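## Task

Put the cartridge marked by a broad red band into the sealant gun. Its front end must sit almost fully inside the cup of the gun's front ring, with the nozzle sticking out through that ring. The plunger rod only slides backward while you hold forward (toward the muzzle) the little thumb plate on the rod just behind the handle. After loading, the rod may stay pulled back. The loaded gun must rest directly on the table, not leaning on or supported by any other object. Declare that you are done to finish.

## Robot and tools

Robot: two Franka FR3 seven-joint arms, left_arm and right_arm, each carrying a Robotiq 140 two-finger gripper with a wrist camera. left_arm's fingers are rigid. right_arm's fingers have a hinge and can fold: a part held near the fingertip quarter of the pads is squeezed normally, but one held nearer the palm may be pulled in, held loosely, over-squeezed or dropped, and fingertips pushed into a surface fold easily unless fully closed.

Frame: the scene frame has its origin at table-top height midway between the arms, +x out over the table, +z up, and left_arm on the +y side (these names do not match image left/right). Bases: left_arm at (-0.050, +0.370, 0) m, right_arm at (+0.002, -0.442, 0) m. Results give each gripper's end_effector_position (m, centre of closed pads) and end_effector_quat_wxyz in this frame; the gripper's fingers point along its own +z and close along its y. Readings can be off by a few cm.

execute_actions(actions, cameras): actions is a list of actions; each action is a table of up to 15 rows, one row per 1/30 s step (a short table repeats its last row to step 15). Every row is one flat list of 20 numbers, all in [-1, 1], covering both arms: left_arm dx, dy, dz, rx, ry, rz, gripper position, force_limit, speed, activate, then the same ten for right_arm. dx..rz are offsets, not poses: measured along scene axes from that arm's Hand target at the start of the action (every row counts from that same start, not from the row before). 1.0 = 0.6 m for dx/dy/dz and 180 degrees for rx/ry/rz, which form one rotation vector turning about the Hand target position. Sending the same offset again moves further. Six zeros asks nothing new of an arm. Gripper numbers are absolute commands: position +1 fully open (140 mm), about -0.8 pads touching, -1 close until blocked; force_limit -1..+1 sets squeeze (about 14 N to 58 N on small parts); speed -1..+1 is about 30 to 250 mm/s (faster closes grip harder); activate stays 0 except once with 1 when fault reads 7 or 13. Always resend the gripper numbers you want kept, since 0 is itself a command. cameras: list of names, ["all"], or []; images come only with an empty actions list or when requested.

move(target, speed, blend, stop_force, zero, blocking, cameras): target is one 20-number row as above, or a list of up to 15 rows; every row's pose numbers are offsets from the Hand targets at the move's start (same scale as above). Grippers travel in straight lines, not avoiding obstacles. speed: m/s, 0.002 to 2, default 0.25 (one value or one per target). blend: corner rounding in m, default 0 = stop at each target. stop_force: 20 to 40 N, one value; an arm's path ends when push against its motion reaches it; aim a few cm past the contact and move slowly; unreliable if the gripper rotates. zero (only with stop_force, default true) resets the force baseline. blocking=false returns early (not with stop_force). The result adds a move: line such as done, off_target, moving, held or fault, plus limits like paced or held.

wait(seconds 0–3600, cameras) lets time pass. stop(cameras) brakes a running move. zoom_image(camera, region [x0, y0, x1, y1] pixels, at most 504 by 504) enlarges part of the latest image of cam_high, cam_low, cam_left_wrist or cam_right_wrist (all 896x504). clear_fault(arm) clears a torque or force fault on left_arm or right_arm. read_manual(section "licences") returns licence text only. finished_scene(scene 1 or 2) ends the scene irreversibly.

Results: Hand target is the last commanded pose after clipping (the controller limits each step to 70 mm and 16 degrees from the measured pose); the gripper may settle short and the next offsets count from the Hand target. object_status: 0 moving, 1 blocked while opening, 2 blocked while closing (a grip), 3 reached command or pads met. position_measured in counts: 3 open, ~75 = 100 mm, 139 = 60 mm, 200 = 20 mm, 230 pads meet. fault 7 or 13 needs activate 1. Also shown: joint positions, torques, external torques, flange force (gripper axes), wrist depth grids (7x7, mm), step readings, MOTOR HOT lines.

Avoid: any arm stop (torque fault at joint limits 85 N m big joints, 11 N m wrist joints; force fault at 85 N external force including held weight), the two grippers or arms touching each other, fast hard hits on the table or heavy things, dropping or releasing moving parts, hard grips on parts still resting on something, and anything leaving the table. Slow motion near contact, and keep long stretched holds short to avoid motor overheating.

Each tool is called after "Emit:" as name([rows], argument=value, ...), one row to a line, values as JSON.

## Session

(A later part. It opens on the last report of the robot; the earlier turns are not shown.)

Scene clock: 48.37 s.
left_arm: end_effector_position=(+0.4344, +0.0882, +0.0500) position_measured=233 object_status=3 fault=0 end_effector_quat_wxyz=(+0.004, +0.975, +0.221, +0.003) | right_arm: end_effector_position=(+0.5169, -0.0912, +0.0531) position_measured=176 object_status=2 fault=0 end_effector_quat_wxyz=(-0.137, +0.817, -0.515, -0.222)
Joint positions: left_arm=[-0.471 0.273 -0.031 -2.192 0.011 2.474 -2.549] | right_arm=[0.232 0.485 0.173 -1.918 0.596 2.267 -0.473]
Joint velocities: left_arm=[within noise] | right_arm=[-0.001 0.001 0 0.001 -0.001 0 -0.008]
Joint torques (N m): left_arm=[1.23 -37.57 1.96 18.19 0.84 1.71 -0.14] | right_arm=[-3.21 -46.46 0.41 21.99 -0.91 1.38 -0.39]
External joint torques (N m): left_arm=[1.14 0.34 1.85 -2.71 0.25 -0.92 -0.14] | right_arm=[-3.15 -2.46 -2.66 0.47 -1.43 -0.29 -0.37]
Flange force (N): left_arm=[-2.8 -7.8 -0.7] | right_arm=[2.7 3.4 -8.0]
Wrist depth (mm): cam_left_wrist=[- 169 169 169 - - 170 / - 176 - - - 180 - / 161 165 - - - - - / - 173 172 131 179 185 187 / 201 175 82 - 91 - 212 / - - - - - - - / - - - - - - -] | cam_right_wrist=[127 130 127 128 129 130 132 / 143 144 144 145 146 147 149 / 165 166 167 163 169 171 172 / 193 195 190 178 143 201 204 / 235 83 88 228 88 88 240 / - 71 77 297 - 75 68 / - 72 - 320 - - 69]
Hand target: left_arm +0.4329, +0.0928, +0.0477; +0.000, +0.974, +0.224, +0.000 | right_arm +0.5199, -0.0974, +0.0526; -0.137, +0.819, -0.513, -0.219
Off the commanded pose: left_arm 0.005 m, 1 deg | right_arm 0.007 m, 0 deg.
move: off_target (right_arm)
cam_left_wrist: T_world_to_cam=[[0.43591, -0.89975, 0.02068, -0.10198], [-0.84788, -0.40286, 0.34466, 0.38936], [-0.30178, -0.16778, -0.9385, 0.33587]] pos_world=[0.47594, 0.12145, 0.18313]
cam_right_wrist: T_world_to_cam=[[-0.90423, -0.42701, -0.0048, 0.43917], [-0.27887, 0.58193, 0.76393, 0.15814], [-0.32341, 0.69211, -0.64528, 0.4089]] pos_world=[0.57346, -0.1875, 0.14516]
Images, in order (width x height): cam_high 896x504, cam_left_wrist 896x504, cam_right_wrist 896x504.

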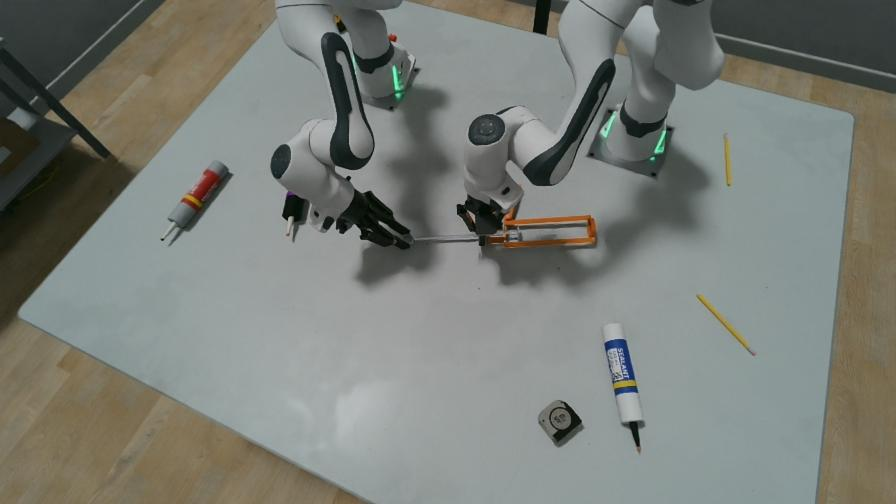

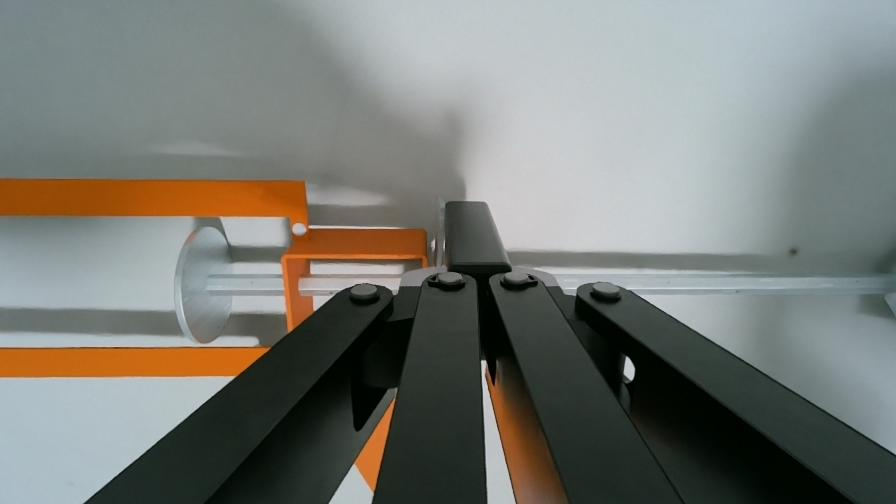

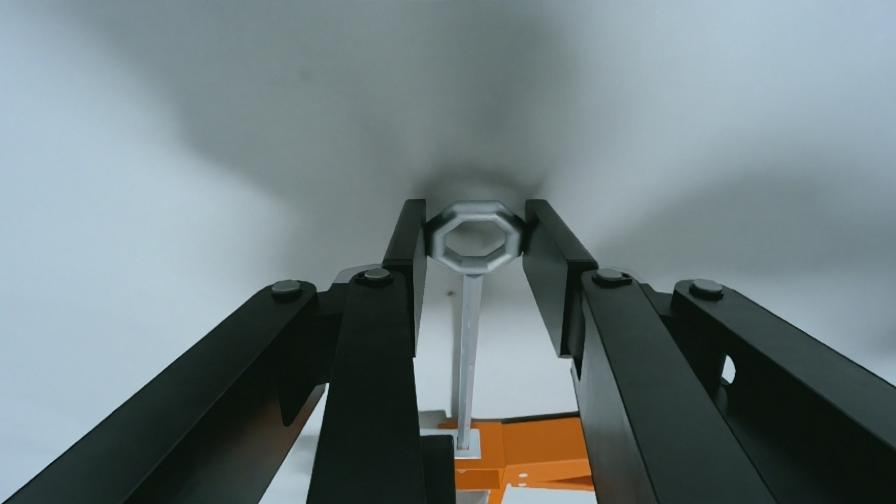

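Emit:
move(target=[0,0,0,0,0,0,-1,-1,0,0, 0.0215,-0.0452,0,0,0,0,-1,-0.05,-1,0], speed=0.06, cameras=["cam_left_wrist"])

Scene clock: 49.90 s.
left_arm: end_effector_position=(+0.4345, +0.0881, +0.0501) position_measured=233 object_status=3 fault=0 end_effector_quat_wxyz=(+0.004, +0.975, +0.221, +0.003) | right_arm: end_effector_position=(+0.5298, -0.1174, +0.0539) position_measured=176 object_status=2 fault=0 end_effector_quat_wxyz=(-0.138, +0.817, -0.514, -0.222)
Joint positions: left_arm=[-0.471 0.273 -0.031 -2.191 0.011 2.474 -2.549] | right_arm=[0.193 0.491 0.161 -1.902 0.583 2.234 -0.506]
Joint velocities: left_arm=[within noise] | right_arm=[0.001 0 0.001 0.001 -0.001 -0.001 -0.004]
Joint torques (N m): left_arm=[1.25 -37.49 1.89 18.11 0.82 1.65 -0.15] | right_arm=[-3.65 -46 0.05 21.94 -0.9 1.5 -0.41]
External joint torques (N m): left_arm=[1.22 0.43 1.84 -2.76 0.22 -0.98 -0.16] | right_arm=[-3.43 -1.7 -2.77 0.36 -1.49 -0.14 -0.4]
Flange force (N): left_arm=[-2.7 -7.7 -0.6] | right_arm=[3.6 2.6 -6.7]
Wrist depth (mm): cam_left_wrist=[- 168 168 169 171 167 - / 175 - 177 - - 181 - / 162 164 182 - - - - / 192 195 170 130 - 186 - / 202 - 82 - 91 185 - / - - - - - - 226 / - - - - - - -] | cam_right_wrist=[128 131 129 129 130 131 132 / 144 145 145 147 147 148 150 / 166 167 168 164 170 172 173 / 195 196 191 178 143 203 204 / 238 89 88 227 88 88 241 / - 71 77 299 - 75 68 / - 72 - 345 - - 69]
Hand target: left_arm +0.4329, +0.0928, +0.0477; +0.000, +0.974, +0.224, +0.000 | right_arm +0.5328, -0.1245, +0.0526; -0.137, +0.819, -0.513, -0.219
Off the commanded pose: left_arm 0.006 m, 1 deg | right_arm 0.008 m, 0 deg.
move: off_target (right_arm)
cam_left_wrist: T_world_to_cam=[[0.43583, -0.89978, 0.02108, -0.10214], [-0.84807, -0.40271, 0.34438, 0.38949], [-0.30138, -0.16797, -0.93859, 0.33583]] pos_world=[0.47604, 0.12135, 0.18322]

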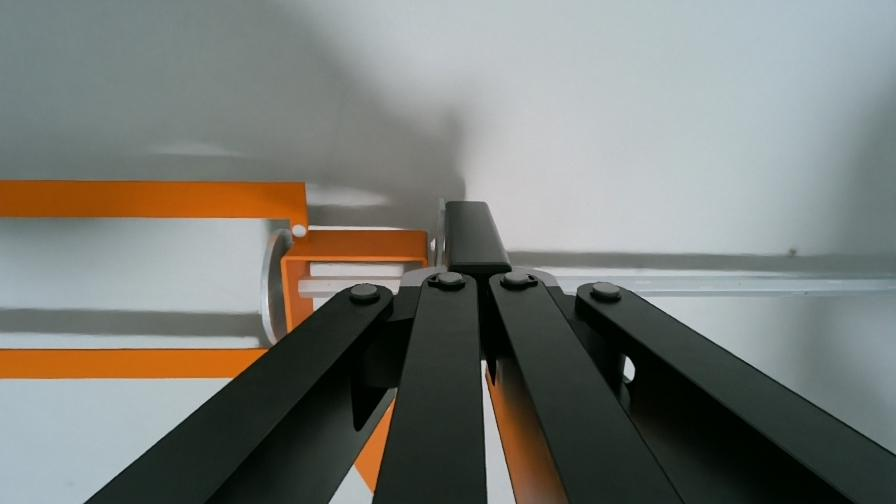

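Emit:
move([
  [0,0,0,0,0,0,-1,-1,0,0, 0.003,-0.0065,0,0,0,0,-1,-0.05,-1,0],
  [0.0088,-0.018,0,0,0,0,-1,-1,0,0, 0.003,-0.0065,0,0,0,0,-1,-0.05,-1,0],
  [0.0088,-0.018,0.25,0,0,0,-1,-1,0,0, 0.003,-0.0065,0,0,0,0,-1,-0.05,-1,0],
  [0.0088,-0.018,0.3,0,0,0,-1,-1,0,0, 0.112,-0.233,0,0,0,0,-1,-0.05,-1,0],
], speed=[0.05,0.1,0.25,0.12], blend=[0,0.004,0,0], cameras=["cam_left_wrist", "cam_high", "cam_right_wrist"])

Scene clock: 57.90 s.
left_arm: end_effector_position=(+0.4384, +0.0824, +0.2264) position_measured=233 object_status=3 fault=0 end_effector_quat_wxyz=(-0.001, +0.975, +0.223, +0.001) | right_arm: end_effector_position=(+0.6028, -0.2648, +0.0537) position_measured=176 object_status=2 fault=0 end_effector_quat_wxyz=(-0.138, +0.816, -0.518, -0.216)
Joint positions: left_arm=[-0.478 0.053 -0.031 -1.985 0.004 2.038 -2.557] | right_arm=[-0.007 0.591 0.098 -1.709 0.49 2.054 -0.64]
Joint velocities: left_arm=[within noise] | right_arm=[0 -0.001 0 0.001 -0.001 -0.002 -0.008]
Joint torques (N m): left_arm=[-0.19 -35.7 -0.03 24.1 0.31 2.21 -0.02] | right_arm=[-0.77 -49.1 2.77 22.51 0.13 0.72 -0.4]
External joint torques (N m): left_arm=[-0.18 -1.39 -0.02 -0.5 -0.55 -0.39 -0.02] | right_arm=[-0.79 -1.32 0.23 0.36 -0.78 -0.78 -0.39]
Flange force (N): left_arm=[-3.4 -4.7 -1.2] | right_arm=[-0.1 1.4 -3.7]
Wrist depth (mm): cam_left_wrist=[- - - - - - 331 / 339 - - - 342 - 353 / - - 346 358 360 332 365 / - - 332 120 349 - - / - - 81 - 91 - 410 / - - - - - - - / - - - - - - -] | cam_right_wrist=[128 131 128 129 130 131 132 / 144 145 145 146 147 147 149 / 166 166 168 163 170 171 172 / 194 196 190 178 143 201 203 / 237 89 88 226 88 88 239 / - 71 77 295 - 75 68 / - 72 - 350 - - 69]
Hand target: left_arm +0.4382, +0.0820, +0.2277; +0.000, +0.974, +0.224, +0.000 | right_arm +0.6000, -0.2643, +0.0526; -0.137, +0.819, -0.513, -0.219
Off the commanded pose: left_arm 0.001 m, 0 deg | right_arm 0.003 m, 1 deg.
move: done
cam_left_wrist: T_world_to_cam=[[0.44057, -0.89766, 0.01047, -0.11255], [-0.8435, -0.40994, 0.34707, 0.32771], [-0.30726, -0.16174, -0.93778, 0.50354]] pos_world=[0.48073, 0.11475, 0.35964]
cam_right_wrist: T_world_to_cam=[[-0.90774, -0.4194, -0.01097, 0.44723], [-0.28081, 0.58794, 0.7586, 0.28567], [-0.31171, 0.69169, -0.65146, 0.55037]] pos_world=[0.65774, -0.36107, 0.14674]
Images, in order (width x height): cam_high 896x504, cam_left_wrist 896x504, cam_right_wrist 896x504.

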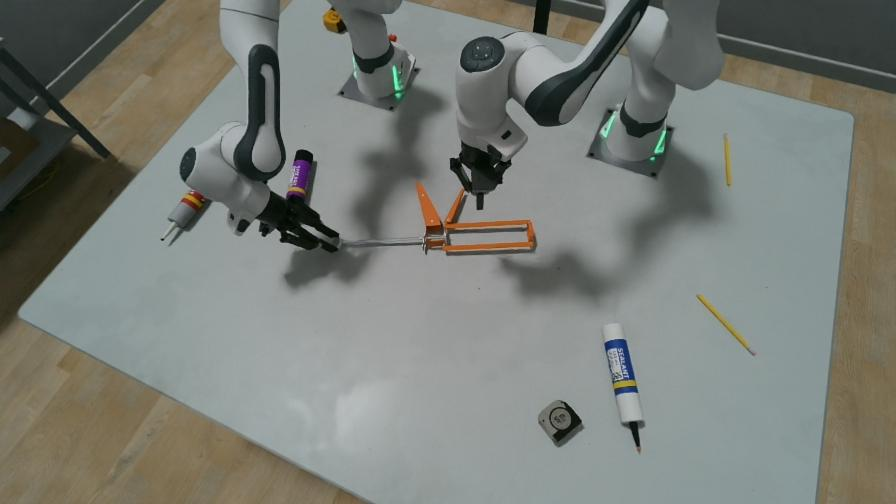

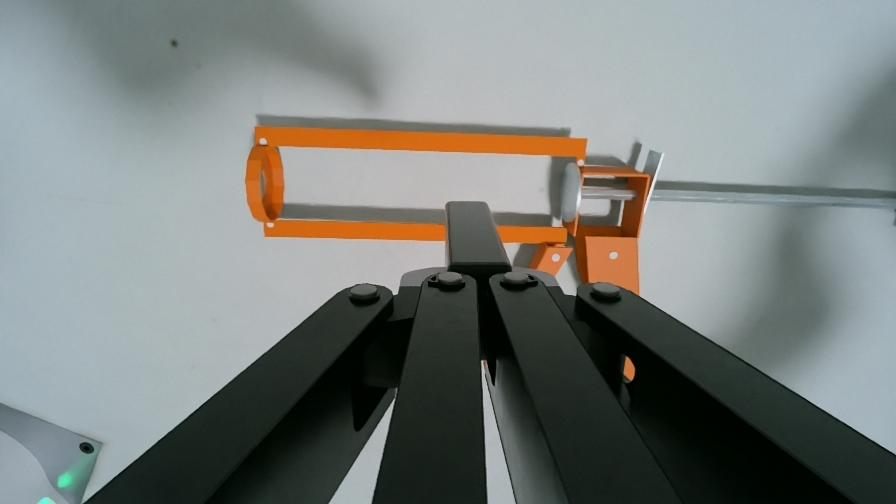

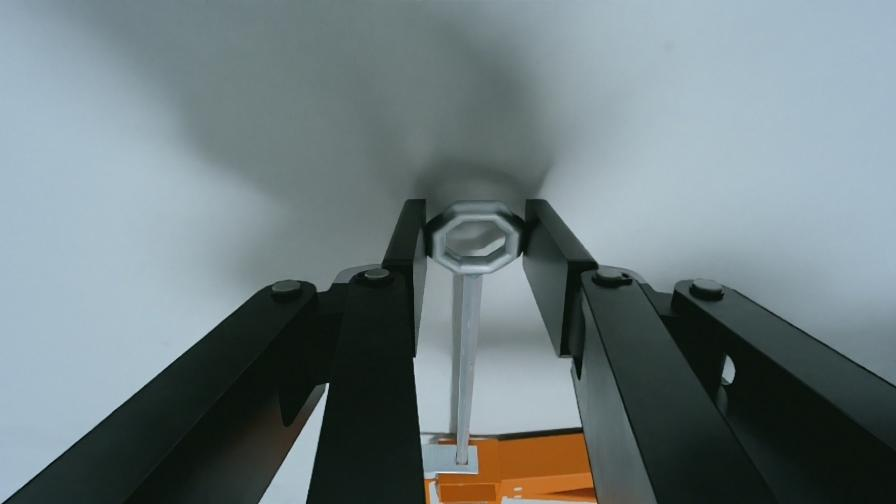

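Emit:
move([
  [0,0,0,0,0,0,-1,-1,0,0, 0,0,0,0,0,0,-0.03,-0.05,0,0],
  [-0.0678,0.3378,-0.0462,0,0,0,-1,-1,0,0, 0.05,-0.1033,0.2,0,0,0,-0.03,-0.05,0,0],
  [-0.0678,0.3378,-0.0462,0,0,0,-1,-1,0,0, 0.0083,-0.7262,0.2457,-0.1681,0.1051,-0.6272,0.5,-0.05,0,0],
], speed=[0.1,0.3,0.4], blend=[0,0.03,0], cameras=["cam_left_wrist", "cam_high", "cam_right_wrist"])

Scene clock: 66.63 s.
left_arm: end_effector_position=(+0.3974, +0.2841, +0.1999) position_measured=233 object_status=3 fault=0 end_effector_quat_wxyz=(+0.000, +0.974, +0.227, -0.001) | right_arm: end_effector_position=(+0.6053, -0.7011, +0.2008) position_measured=66 object_status=0 fault=0 end_effector_quat_wxyz=(+0.001, -0.002, +1.000, -0.002)
Joint positions: left_arm=[-0.348 -0.254 0.176 -2.399 0.052 2.147 -2.259] | right_arm=[0.182 0.429 -0.701 -1.646 0.293 1.969 0.983]
Joint torques (N m): left_arm=[-0.25 -23.53 -1.72 22.65 0.93 2.81 0.29] | right_arm=[-0.76 -40.56 -8.62 24.52 0.84 2.05 0.15]
External joint torques (N m): left_arm=[-0.26 -1.4 -0.2 -1.28 0.14 0.2 0.29] | right_arm=[-0.62 -1.25 -0.09 0.8 0.14 -0.45 0.15]
Flange force (N): left_arm=[-6.4 -5.1 0.9] | right_arm=[-1.3 -1.1 -3.1]
Wrist depth (mm): cam_left_wrist=[- - - 295 - 308 315 / - - - 319 - 309 326 / - 336 335 332 351 - 335 / - - - 117 321 - 324 / - - 81 - 91 - 351 / 394 - - - - - 372 / - - - - - - -] | cam_right_wrist=[1128 299 298 265 293 293 292 / 1175 313 311 275 307 308 304 / 1245 326 326 288 322 321 320 / 1316 342 153 310 339 132 335 / 1343 86 356 324 360 106 84 / - - 383 382 377 373 70 / - - 405 404 400 - -]
Hand target: left_arm +0.3975, +0.2846, +0.1999; +0.000, +0.974, +0.224, +0.000 | right_arm +0.6050, -0.7000, +0.2001; -0.001, +0.001, +1.000, +0.000
Off the commanded pose: left_arm 0.001 m, 0 deg | right_arm 0.001 m, 0 deg.
move: done
cam_left_wrist: T_world_to_cam=[[0.44708, -0.89442, 0.01114, 0.08322], [-0.8396, -0.41532, 0.35013, 0.38437], [-0.30854, -0.16589, -0.93664, 0.50014]] pos_world=[0.43982, 0.31704, 0.33295]
cam_right_wrist: T_world_to_cam=[[-0.00307, 0.9999, -0.01369, 0.71619], [0.94149, 0.00751, 0.33695, -0.63083], [0.33702, -0.01186, -0.94142, 0.12107]] pos_world=[0.55532, -0.70995, 0.33634]
Images, in order (width x height): cam_high 896x504, cam_left_wrist 896x504, cam_right_wrist 896x504.

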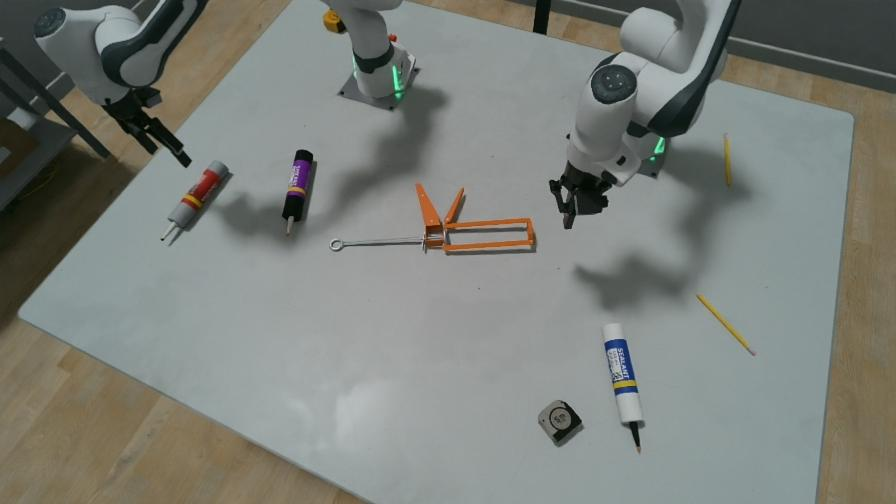

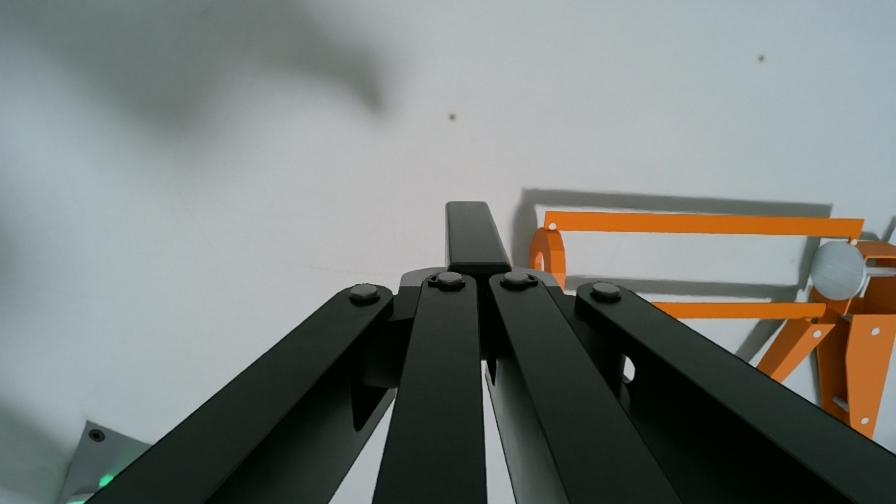

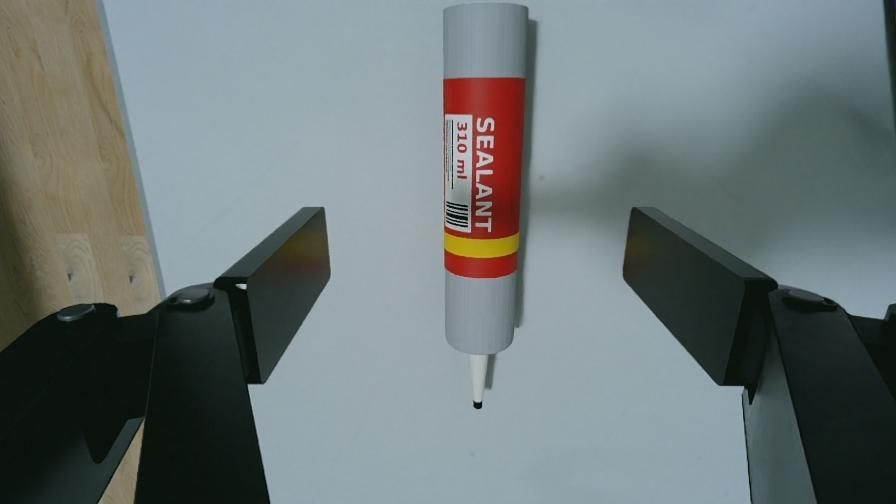

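Emit:
zoom_image(camera="cam_high", region=[400, 170, 560, 270])

Emit:
zoom_image(camera="cam_high", region=[140, 140, 300, 250])

Emit:
zoom_image(camera="cam_left_wrist", region=[500, 170, 896, 450])

Emit:
zoom_image(camera="cam_right_wrist", region=[300, 0, 660, 420])

Scaled by 3.150.

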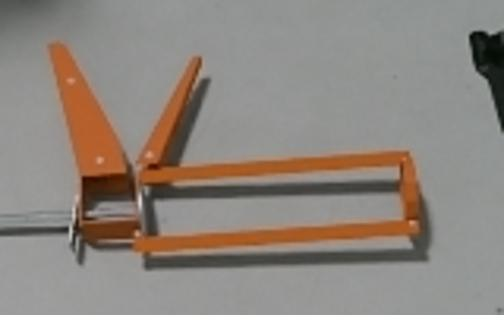

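Scaled by 3.150.

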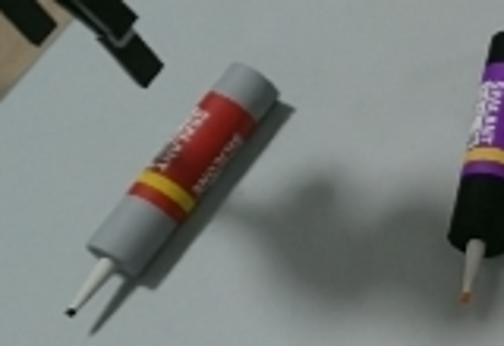

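Scaled by 1.273.

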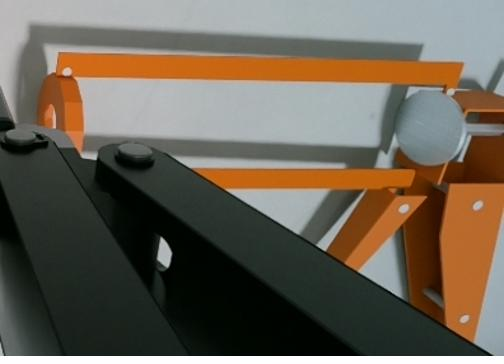

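Scaled by 1.200.

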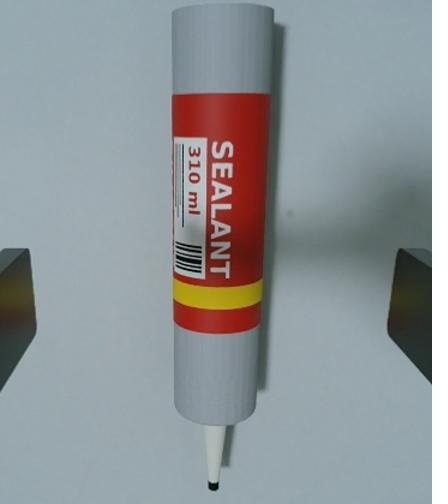

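Emit:
move(target=[0.0212,0.025,-0.1665,-0.0856,0.1746,0,-1,-1,0,0, -0.0175,0.015,-0.1167,0,0,0.0044,0.1,-0.05,0,0], speed=0.25, cameras=["cam_left_wrist", "cam_right_wrist"])

Scene clock: 86.00 s.
left_arm: end_effector_position=(+0.4106, +0.3004, +0.1003) position_measured=233 object_status=3 fault=0 end_effector_quat_wxyz=(+0.067, +0.929, +0.217, -0.291) | right_arm: end_effector_position=(+0.5940, -0.6909, +0.1308) position_measured=117 object_status=3 fault=0 end_effector_quat_wxyz=(-0.002, -0.005, +1.000, -0.001)
Joint positions: left_arm=[-0.176 0.42 0.236 -1.847 -0.328 1.675 -1.854] | right_arm=[0.185 0.456 -0.665 -1.789 0.324 2.13 0.961]
Joint velocities: left_arm=[0 0 0.001 0.001 0 -0.002 0.007] | right_arm=[within noise]
Joint torques (N m): left_arm=[0.2 -42.13 2.79 20.75 0.17 0.44 0.32] | right_arm=[-1.14 -41 -8.49 22.78 0.99 2.63 -0.31]
External joint torques (N m): left_arm=[0.11 -0.57 -0.46 -0.32 -0.16 -0.31 0.33] | right_arm=[-1.15 -1.51 0.18 -0.13 0.35 0.15 -0.31]
Flange force (N): left_arm=[-2.2 -1.2 0.4] | right_arm=[3.3 -0.6 -0.4]
Wrist depth (mm): cam_left_wrist=[- - - - 188 186 - / - - 210 - - - - / 255 - 246 242 - - 228 / 315 - - 117 242 285 292 / 385 372 82 - 91 371 359 / - - - - - - 491 / - - - - - - -] | cam_right_wrist=[237 235 234 194 232 231 231 / 247 247 244 202 243 242 241 / 259 258 256 210 254 254 257 / 272 271 138 222 261 263 264 / 1276 84 94 238 278 88 89 / - 71 295 250 297 - 75 / - 71 318 317 314 - -]
Hand target: left_arm +0.4102, +0.2996, +0.1000; +0.068, +0.929, +0.214, -0.293 | right_arm +0.5945, -0.6910, +0.1300; -0.001, -0.006, +1.000, +0.000
Off the commanded pose: left_arm 0.001 m, 0 deg | right_arm 0.001 m, 0 deg.
move: done
cam_left_wrist: T_world_to_cam=[[0.45373, -0.89113, 0.00416, 0.08995], [-0.51012, -0.25589, 0.82116, 0.20671], [-0.73069, -0.37471, -0.57069, 0.61294]] pos_world=[0.5125, 0.36273, 0.17968]
cam_right_wrist: T_world_to_cam=[[-0.0085, 0.99989, -0.01177, 0.70793], [0.94316, 0.01193, 0.33212, -0.59397], [0.33222, -0.00828, -0.94316, 0.06471]] pos_world=[0.54473, -0.70023, 0.26663]

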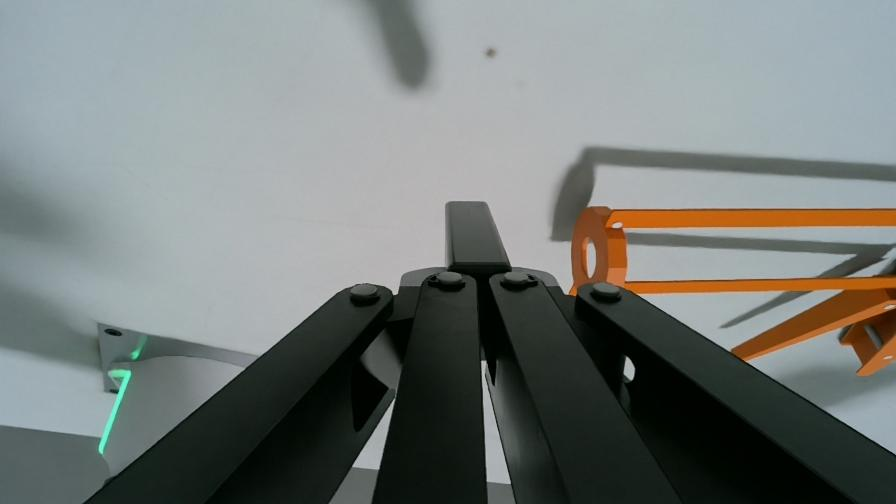

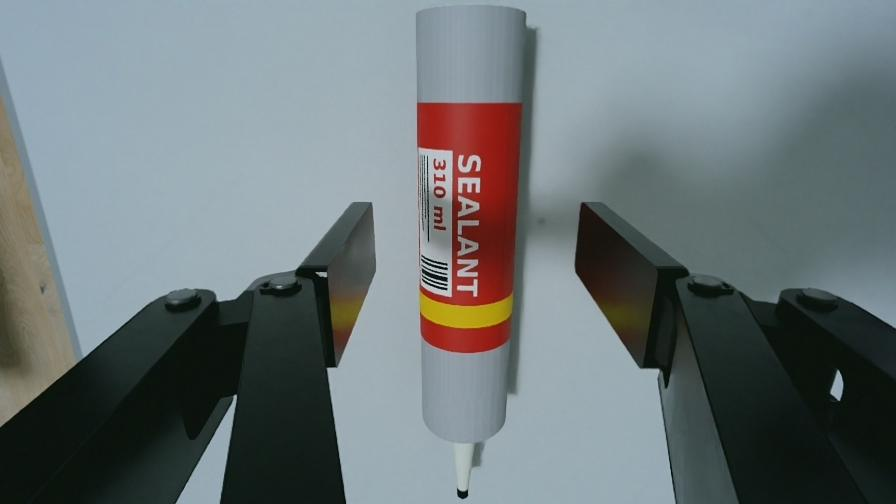

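Emit:
move([
  [0,0,0,0,0,0,-1,-1,0,0, 0,0,-0.0875,0,0,0,0.1,-0.05,-1,0],
  [0,0,0,0,0,0,-1,-1,0,0, 0,0,-0.0875,0,0,0,-1,-0.05,-1,0],
], speed=0.12, cameras=["cam_right_wrist"])

Emit:
zoom_image(camera="cam_right_wrist", region=[300, 0, 660, 420])

Scene clock: 90.93 s.
left_arm: end_effector_position=(+0.4106, +0.3004, +0.1003) position_measured=233 object_status=3 fault=0 end_effector_quat_wxyz=(+0.067, +0.929, +0.216, -0.291) | right_arm: end_effector_position=(+0.5933, -0.6916, +0.0775) position_measured=168 object_status=2 fault=0 end_effector_quat_wxyz=(-0.002, -0.004, +1.000, -0.001)
Joint positions: left_arm=[-0.176 0.42 0.236 -1.847 -0.328 1.675 -1.852] | right_arm=[0.152 0.53 -0.621 -1.825 0.377 2.23 0.928]
Joint torques (N m): left_arm=[-0.21 -42.12 3.13 20.72 0.12 0.4 0.26] | right_arm=[-0.64 -42.28 -8.91 21.87 0.8 2.47 -0.29]
External joint torques (N m): left_arm=[-0.11 -0.53 0.04 -0.36 -0.2 -0.34 0.28] | right_arm=[-0.68 -0.78 0.52 -0.17 0.19 -0.03 -0.29]
Flange force (N): left_arm=[-2.4 -1.3 0.5] | right_arm=[1.6 -0.7 0.1]
Wrist depth (mm): cam_left_wrist=[- 193 185 186 188 191 - / - 207 - 231 - 211 - / - - 248 237 - - 238 / - - 325 118 245 276 281 / 416 - 91 - 91 - 348 / - - - - - - 488 / - - - - - - -] | cam_right_wrist=[188 187 186 142 183 183 183 / 196 195 195 149 191 191 191 / 205 205 204 156 198 201 200 / 215 215 212 161 157 209 210 / 227 83 89 170 111 86 218 / - 70 - 181 - 77 67 / - 70 - 192 - - 71]
Hand target: left_arm +0.4102, +0.2996, +0.1000; +0.068, +0.929, +0.214, -0.293 | right_arm +0.5945, -0.6910, +0.0775; -0.001, -0.006, +1.000, +0.000
Off the commanded pose: left_arm 0.001 m, 0 deg | right_arm 0.001 m, 0 deg.
move: done
cam_right_wrist: T_world_to_cam=[[-0.00715, 0.99991, -0.01171, 0.70716], [0.94342, 0.01063, 0.33144, -0.5766], [0.33153, -0.00867, -0.94341, 0.01478]] pos_world=[0.54413, -0.70084, 0.21333]

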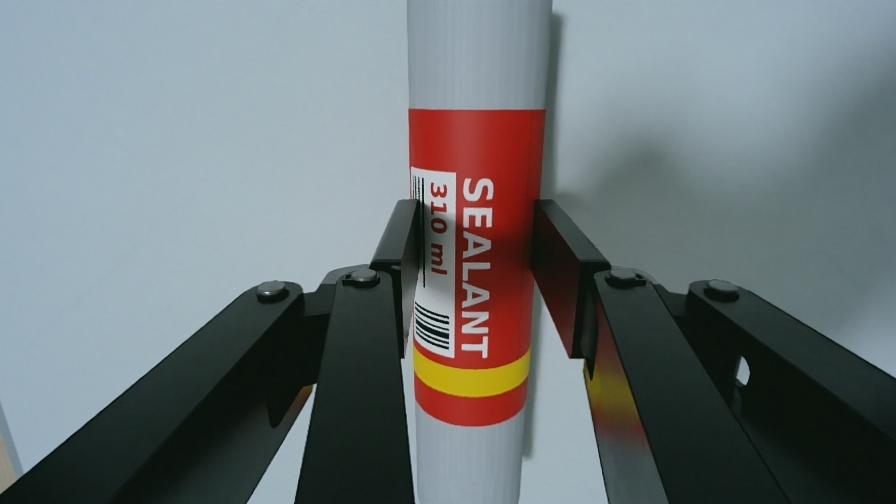

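Scaled by 1.200.

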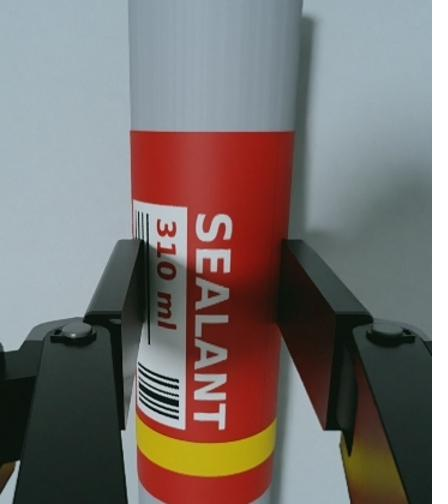

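Emit:
move([
  [0,0,0,0,0,0,-1,-1,0,0, 0,0,0,0,0,0,0.0,-0.05,0,0],
  [0,0,0,0,0,0,-1,-1,0,0, 0,0,-0.0105,0,0,0,0.0,-0.05,-1,0],
  [0,0,0,0,0,0,-1,-1,0,0, 0,0,-0.0105,0,0,0,-1,-0.05,-1,0],
], speed=0.12, cameras=["cam_right_wrist"])

Scene clock: 94.73 s.
left_arm: end_effector_position=(+0.4106, +0.3004, +0.1003) position_measured=233 object_status=3 fault=0 end_effector_quat_wxyz=(+0.067, +0.929, +0.216, -0.291) | right_arm: end_effector_position=(+0.5942, -0.6910, +0.0723) position_measured=161 object_status=0 fault=0 end_effector_quat_wxyz=(-0.001, -0.004, +1.000, +0.000)
Joint positions: left_arm=[-0.176 0.42 0.236 -1.847 -0.328 1.675 -1.852] | right_arm=[0.146 0.537 -0.612 -1.826 0.382 2.241 0.925]
Joint torques (N m): left_arm=[-0.18 -42.12 3.09 20.73 0.13 0.37 0.24] | right_arm=[-1.01 -41.71 -8.94 21.46 0.76 2.71 -0.28]
External joint torques (N m): left_arm=[-0.17 -0.47 -0.09 -0.39 -0.2 -0.38 0.25] | right_arm=[-1.14 -0.34 0.35 -0.31 0.16 0.23 -0.28]
Flange force (N): left_arm=[-2.3 -1.1 0.5] | right_arm=[1.2 -1.5 1.3]
Wrist depth (mm): cam_left_wrist=[- - 193 - 185 - - / - - 210 - - - - / - - 249 236 246 236 237 / - 319 - 117 243 277 285 / - 375 81 - 91 371 342 / - - - - - - - / - - - - - - -] | cam_right_wrist=[182 182 181 137 179 179 178 / 191 190 189 145 186 187 186 / 200 199 197 151 195 196 195 / 210 209 205 157 157 205 204 / 220 83 88 166 119 88 213 / - 64 - 176 189 70 69 / - - - 185 - - 69]
Hand target: left_arm +0.4102, +0.2996, +0.1000; +0.068, +0.929, +0.214, -0.293 | right_arm +0.5945, -0.6910, +0.0712; -0.001, -0.006, +1.000, +0.000
Off the commanded pose: left_arm 0.001 m, 0 deg | right_arm 0.001 m, 0 deg.
move: done
cam_right_wrist: T_world_to_cam=[[-0.00818, 0.9999, -0.01146, 0.7072], [0.94281, 0.01153, 0.33314, -0.5749], [0.33324, -0.00808, -0.94281, 0.00892]] pos_world=[0.54483, -0.70044, 0.20803]

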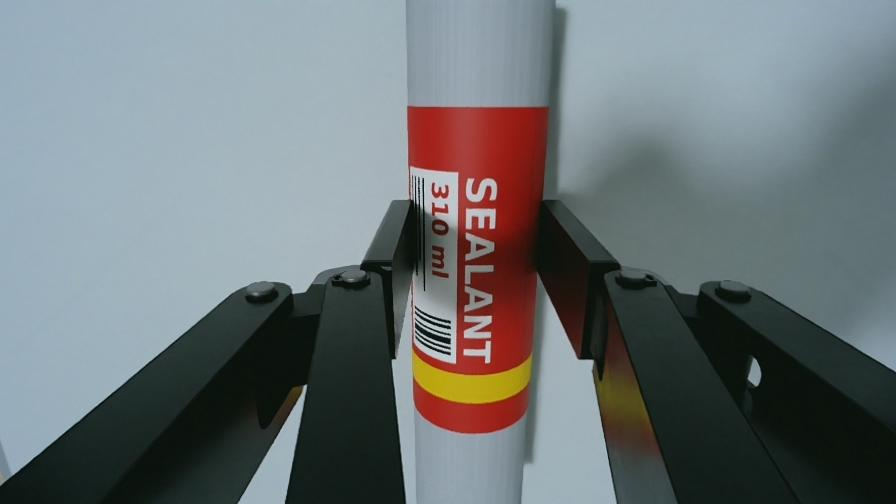

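Emit:
move(target=[0,0,0,0,0,0,-1,-1,0,0, 0,0,0.17,0,0,0,-1,-0.05,-1,0], speed=0.12, cameras=["cam_right_wrist", "cam_left_wrist", "cam_high"])

Emit:
zoom_image(camera="cam_left_wrist", region=[520, 130, 896, 400])

Scene clock: 98.97 s.
left_arm: end_effector_position=(+0.4106, +0.3004, +0.1003) position_measured=233 object_status=3 fault=0 end_effector_quat_wxyz=(+0.067, +0.929, +0.216, -0.291) | right_arm: end_effector_position=(+0.5935, -0.6900, +0.1700) position_measured=161 object_status=2 fault=0 end_effector_quat_wxyz=(-0.002, -0.009, +1.000, +0.001)
Joint positions: left_arm=[-0.176 0.42 0.236 -1.847 -0.328 1.675 -1.852] | right_arm=[0.193 0.408 -0.68 -1.748 0.285 2.05 0.976]
Joint velocities: left_arm=[within noise] | right_arm=[0 0 0.001 0 0 -0.004 0.006]
Joint torques (N m): left_arm=[-0.16 -42.15 3.13 20.72 0.12 0.38 0.27] | right_arm=[-0.34 -42.16 -9.22 25.74 0.13 2.47 0.11]
External joint torques (N m): left_arm=[-0.05 -0.62 0.05 -0.29 -0.2 -0.34 0.29] | right_arm=[-0.36 -3.72 -1.32 2.23 -0.55 -0.01 0.11]
Flange force (N): left_arm=[-2.4 -1.3 0.3] | right_arm=[3.5 1.2 -7.7]
Wrist depth (mm): cam_left_wrist=[189 188 - - - - - / 224 212 226 - - 221 - / 249 - - - - 236 252 / 324 311 - 118 271 274 284 / 376 374 80 - 91 - 345 / - - - - - - - / - - - - - - -] | cam_right_wrist=[274 271 270 135 266 266 266 / 288 283 282 143 278 280 277 / 1175 295 295 150 290 293 290 / 1251 312 304 157 157 305 304 / 1336 83 88 167 119 88 317 / - 64 - 178 - 70 69 / - - - 190 - - 69]
Hand target: left_arm +0.4102, +0.2996, +0.1000; +0.068, +0.929, +0.214, -0.293 | right_arm +0.5945, -0.6910, +0.1732; -0.001, -0.006, +1.000, +0.000
Off the commanded pose: left_arm 0.001 m, 0 deg | right_arm 0.004 m, 0 deg.
move: off_target (right_arm)
cam_left_wrist: T_world_to_cam=[[0.45214, -0.89193, 0.00521, 0.09078], [-0.51079, -0.25414, 0.82128, 0.20637], [-0.7312, -0.374, -0.5705, 0.61287]] pos_world=[0.5125, 0.36263, 0.17968]
cam_right_wrist: T_world_to_cam=[[-0.01719, 0.99982, -0.00828, 0.71198], [0.94334, 0.01896, 0.33128, -0.60162], [0.33138, -0.00212, -0.9435, 0.10665]] pos_world=[0.54443, -0.70022, 0.30583]
Images, in order (width x height): cam_high 896x504, cam_left_wrist 896x504, cam_right_wrist 896x504.

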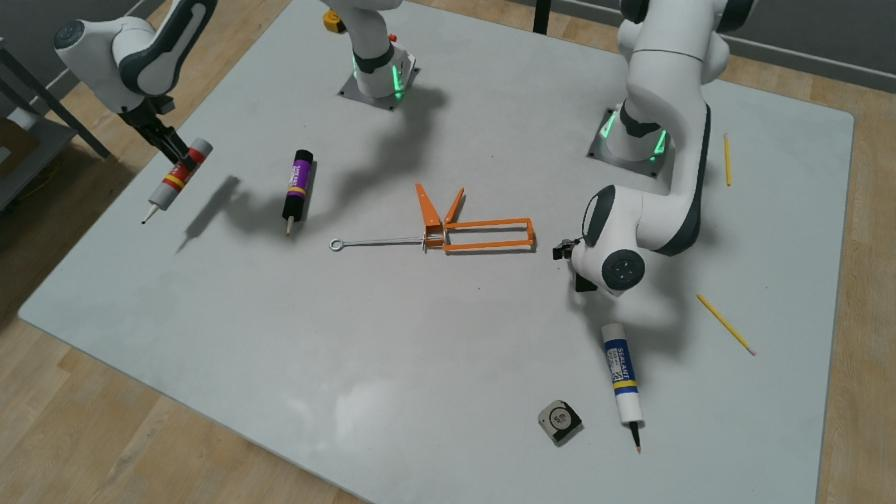

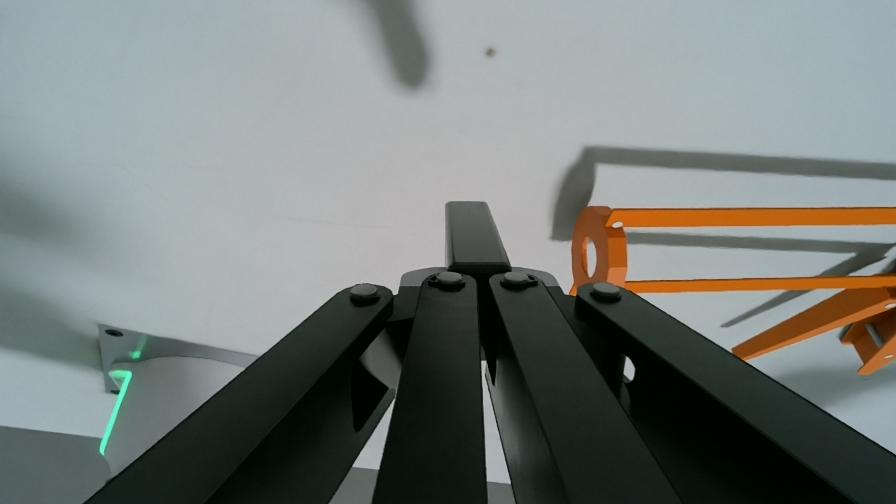

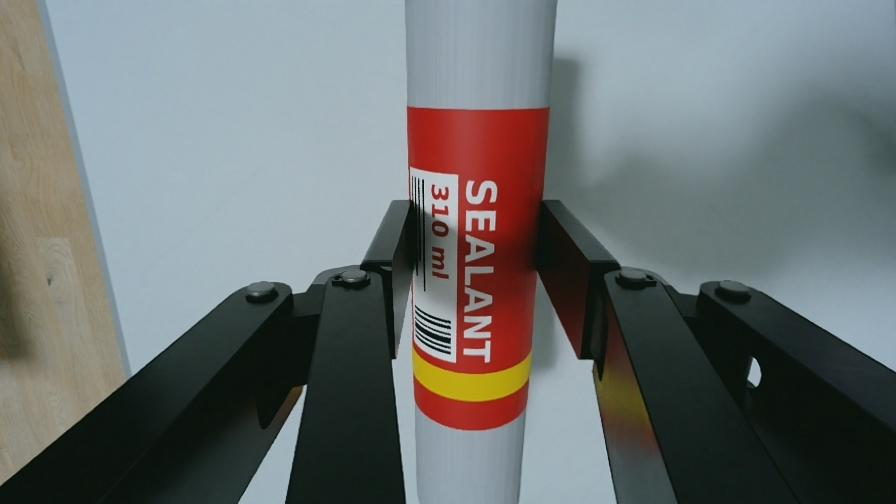

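Scaled by 1.340.

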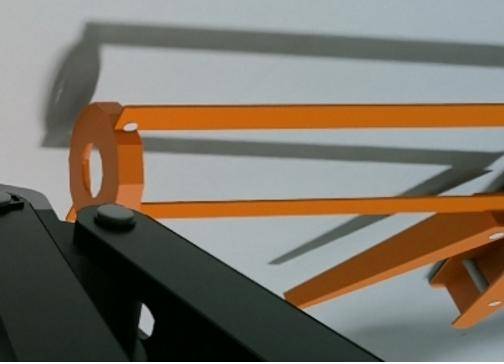

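Emit:
move(target=[0,0,0,0,0,0,-1,-1,0,0, -0.1,0.75,0.12,0,0,0.4444,-1,-0.05,-1,0], speed=0.3)

Scene clock: 113.47 s.
left_arm: end_effector_position=(+0.4106, +0.3004, +0.1003) position_measured=233 object_status=3 fault=0 end_effector_quat_wxyz=(+0.067, +0.929, +0.216, -0.291) | right_arm: end_effector_position=(+0.5330, -0.2410, +0.2427) position_measured=161 object_status=2 fault=0 end_effector_quat_wxyz=(-0.003, -0.646, +0.763, -0.001)
Joint positions: left_arm=[-0.176 0.42 0.236 -1.847 -0.328 1.675 -1.852] | right_arm=[0.664 0.049 -0.31 -1.949 0.012 1.992 0.52]
Joint velocities: left_arm=[within noise] | right_arm=[0 0.001 -0.001 0.001 -0.001 0 -0.007]
Joint torques (N m): left_arm=[-0.19 -42.14 3.1 20.7 0.12 0.38 0.29] | right_arm=[-1.13 -35.88 -0.75 27.23 1.11 2.4 -0.22]
External joint torques (N m): left_arm=[-0.24 -0.49 -0.12 -0.38 -0.21 -0.36 0.3] | right_arm=[-1.04 -3.16 -0.21 2.7 0.44 -0.12 -0.22]
Flange force (N): left_arm=[-2.4 -1.1 0.6] | right_arm=[0.7 -1.8 -7.1]
Wrist depth (mm): cam_left_wrist=[188 188 184 - - 187 186 / - - 217 217 - - - / 257 - - - 249 236 - / - - - 120 270 285 283 / - - 81 - 91 371 334 / 516 - - - - - - / - - - - - - -] | cam_right_wrist=[331 331 330 135 331 334 336 / 347 345 346 143 348 349 351 / 363 363 363 150 363 364 368 / 378 380 374 158 157 382 384 / 397 83 88 167 119 88 399 / - 64 - 178 - 70 69 / - - - 190 - - 69]
Hand target: left_arm +0.4102, +0.2996, +0.1000; +0.068, +0.929, +0.214, -0.293 | right_arm +0.5345, -0.2410, +0.2452; +0.000, -0.647, +0.762, -0.001
Off the commanded pose: left_arm 0.001 m, 0 deg | right_arm 0.003 m, 0 deg.
move: done

Emit:
move(target=[0,0,0,0,0,0,-1,-1,0,0, -0.0947,0.387,-0.1293,-0.0671,-0.0091,0.1888,-1,-0.05,-1,0], speed=0.2, cameras=["cam_right_wrist", "cam_left_wrist", "cam_high"])

Scene clock: 116.73 s.
left_arm: end_effector_position=(+0.4106, +0.3004, +0.1003) position_measured=233 object_status=3 fault=0 end_effector_quat_wxyz=(+0.067, +0.929, +0.216, -0.291) | right_arm: end_effector_position=(+0.4751, -0.0080, +0.1646) position_measured=161 object_status=2 fault=0 end_effector_quat_wxyz=(+0.058, +0.837, -0.538, +0.087)
Joint positions: left_arm=[-0.176 0.42 0.236 -1.847 -0.328 1.675 -1.852] | right_arm=[0.905 0.407 -0.098 -1.651 -0.167 1.969 0.461]
Joint velocities: left_arm=[within noise] | right_arm=[0 0 -0.001 0 0.001 -0.002 -0.006]
Joint torques (N m): left_arm=[-0.15 -42.16 3.13 20.73 0.12 0.38 0.29] | right_arm=[-1.14 -48.87 -1.44 26.49 -0.32 1.98 -0.2]
External joint torques (N m): left_arm=[-0.24 -0.49 -0.12 -0.39 -0.22 -0.37 0.31] | right_arm=[-1.29 -3.78 -0.52 2.33 -0.72 -0.28 -0.21]
Flange force (N): left_arm=[-2.4 -1.1 0.5] | right_arm=[3.0 -0.4 -6.4]
Wrist depth (mm): cam_left_wrist=[184 191 - - - - 191 / 225 208 - - - - 209 / - - - 255 247 221 229 / - - - 141 270 284 287 / - 396 81 - 91 - 307 / - - - - - - 586 / - - - - - - -] | cam_right_wrist=[278 278 279 135 280 283 285 / 282 283 284 143 287 288 288 / 286 288 289 150 259 261 296 / 292 293 292 157 140 298 298 / 298 83 88 167 119 88 302 / - 64 - 178 190 70 69 / - - - 190 - - 69]
Hand target: left_arm +0.4102, +0.2996, +0.1000; +0.068, +0.929, +0.214, -0.293 | right_arm +0.4777, -0.0088, +0.1677; +0.057, +0.838, -0.536, +0.089
Off the commanded pose: left_arm 0.001 m, 0 deg | right_arm 0.004 m, 0 deg.
move: off_target (right_arm)
cam_left_wrist: T_world_to_cam=[[0.45214, -0.89193, 0.00521, 0.09078], [-0.51079, -0.25414, 0.82128, 0.20637], [-0.7312, -0.374, -0.5705, 0.61287]] pos_world=[0.5125, 0.36263, 0.17968]
cam_right_wrist: T_world_to_cam=[[-0.90912, -0.41646, -0.00817, 0.44047], [-0.41379, 0.90068, 0.13247, 0.18347], [-0.04781, 0.12382, -0.99115, 0.3312]] pos_world=[0.49219, -0.02281, 0.30756]
Images, in order (width x height): cam_high 896x504, cam_left_wrist 896x504, cam_right_wrist 896x504.

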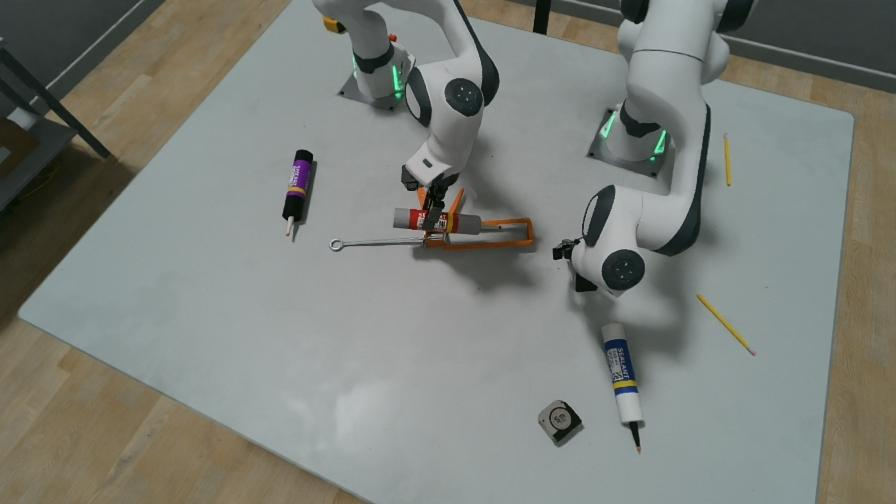

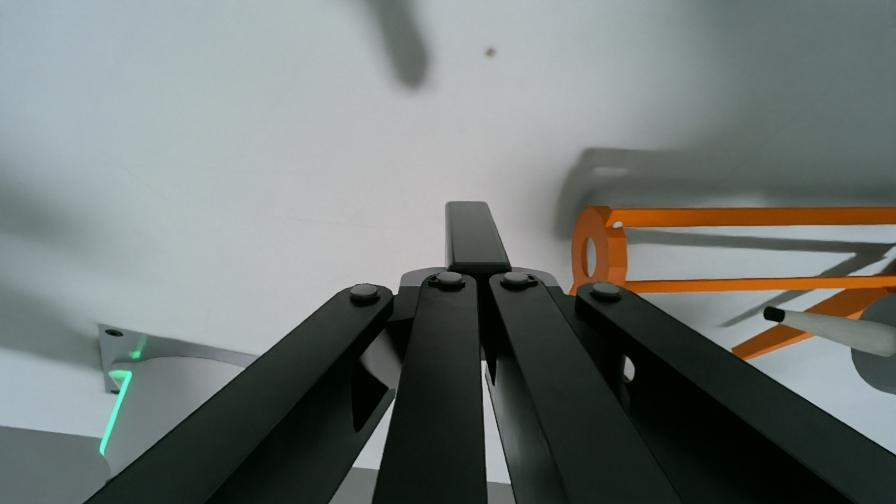

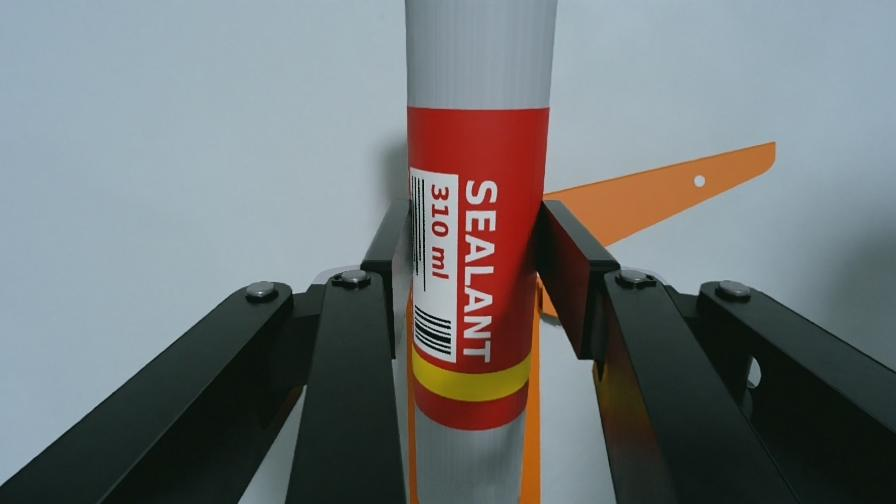

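Emit:
zoom_image(camera="cam_right_wrist", region=[380, 360, 580, 504])

Emit:
zoom_image(camera="cam_left_wrist", region=[540, 180, 896, 400])

Scaled by 2.520.

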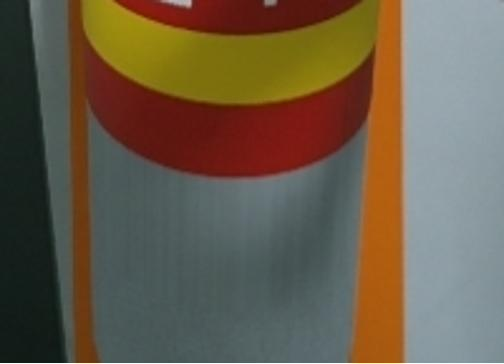

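Scaled by 1.416.

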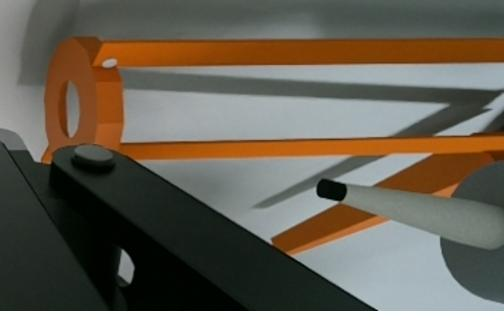

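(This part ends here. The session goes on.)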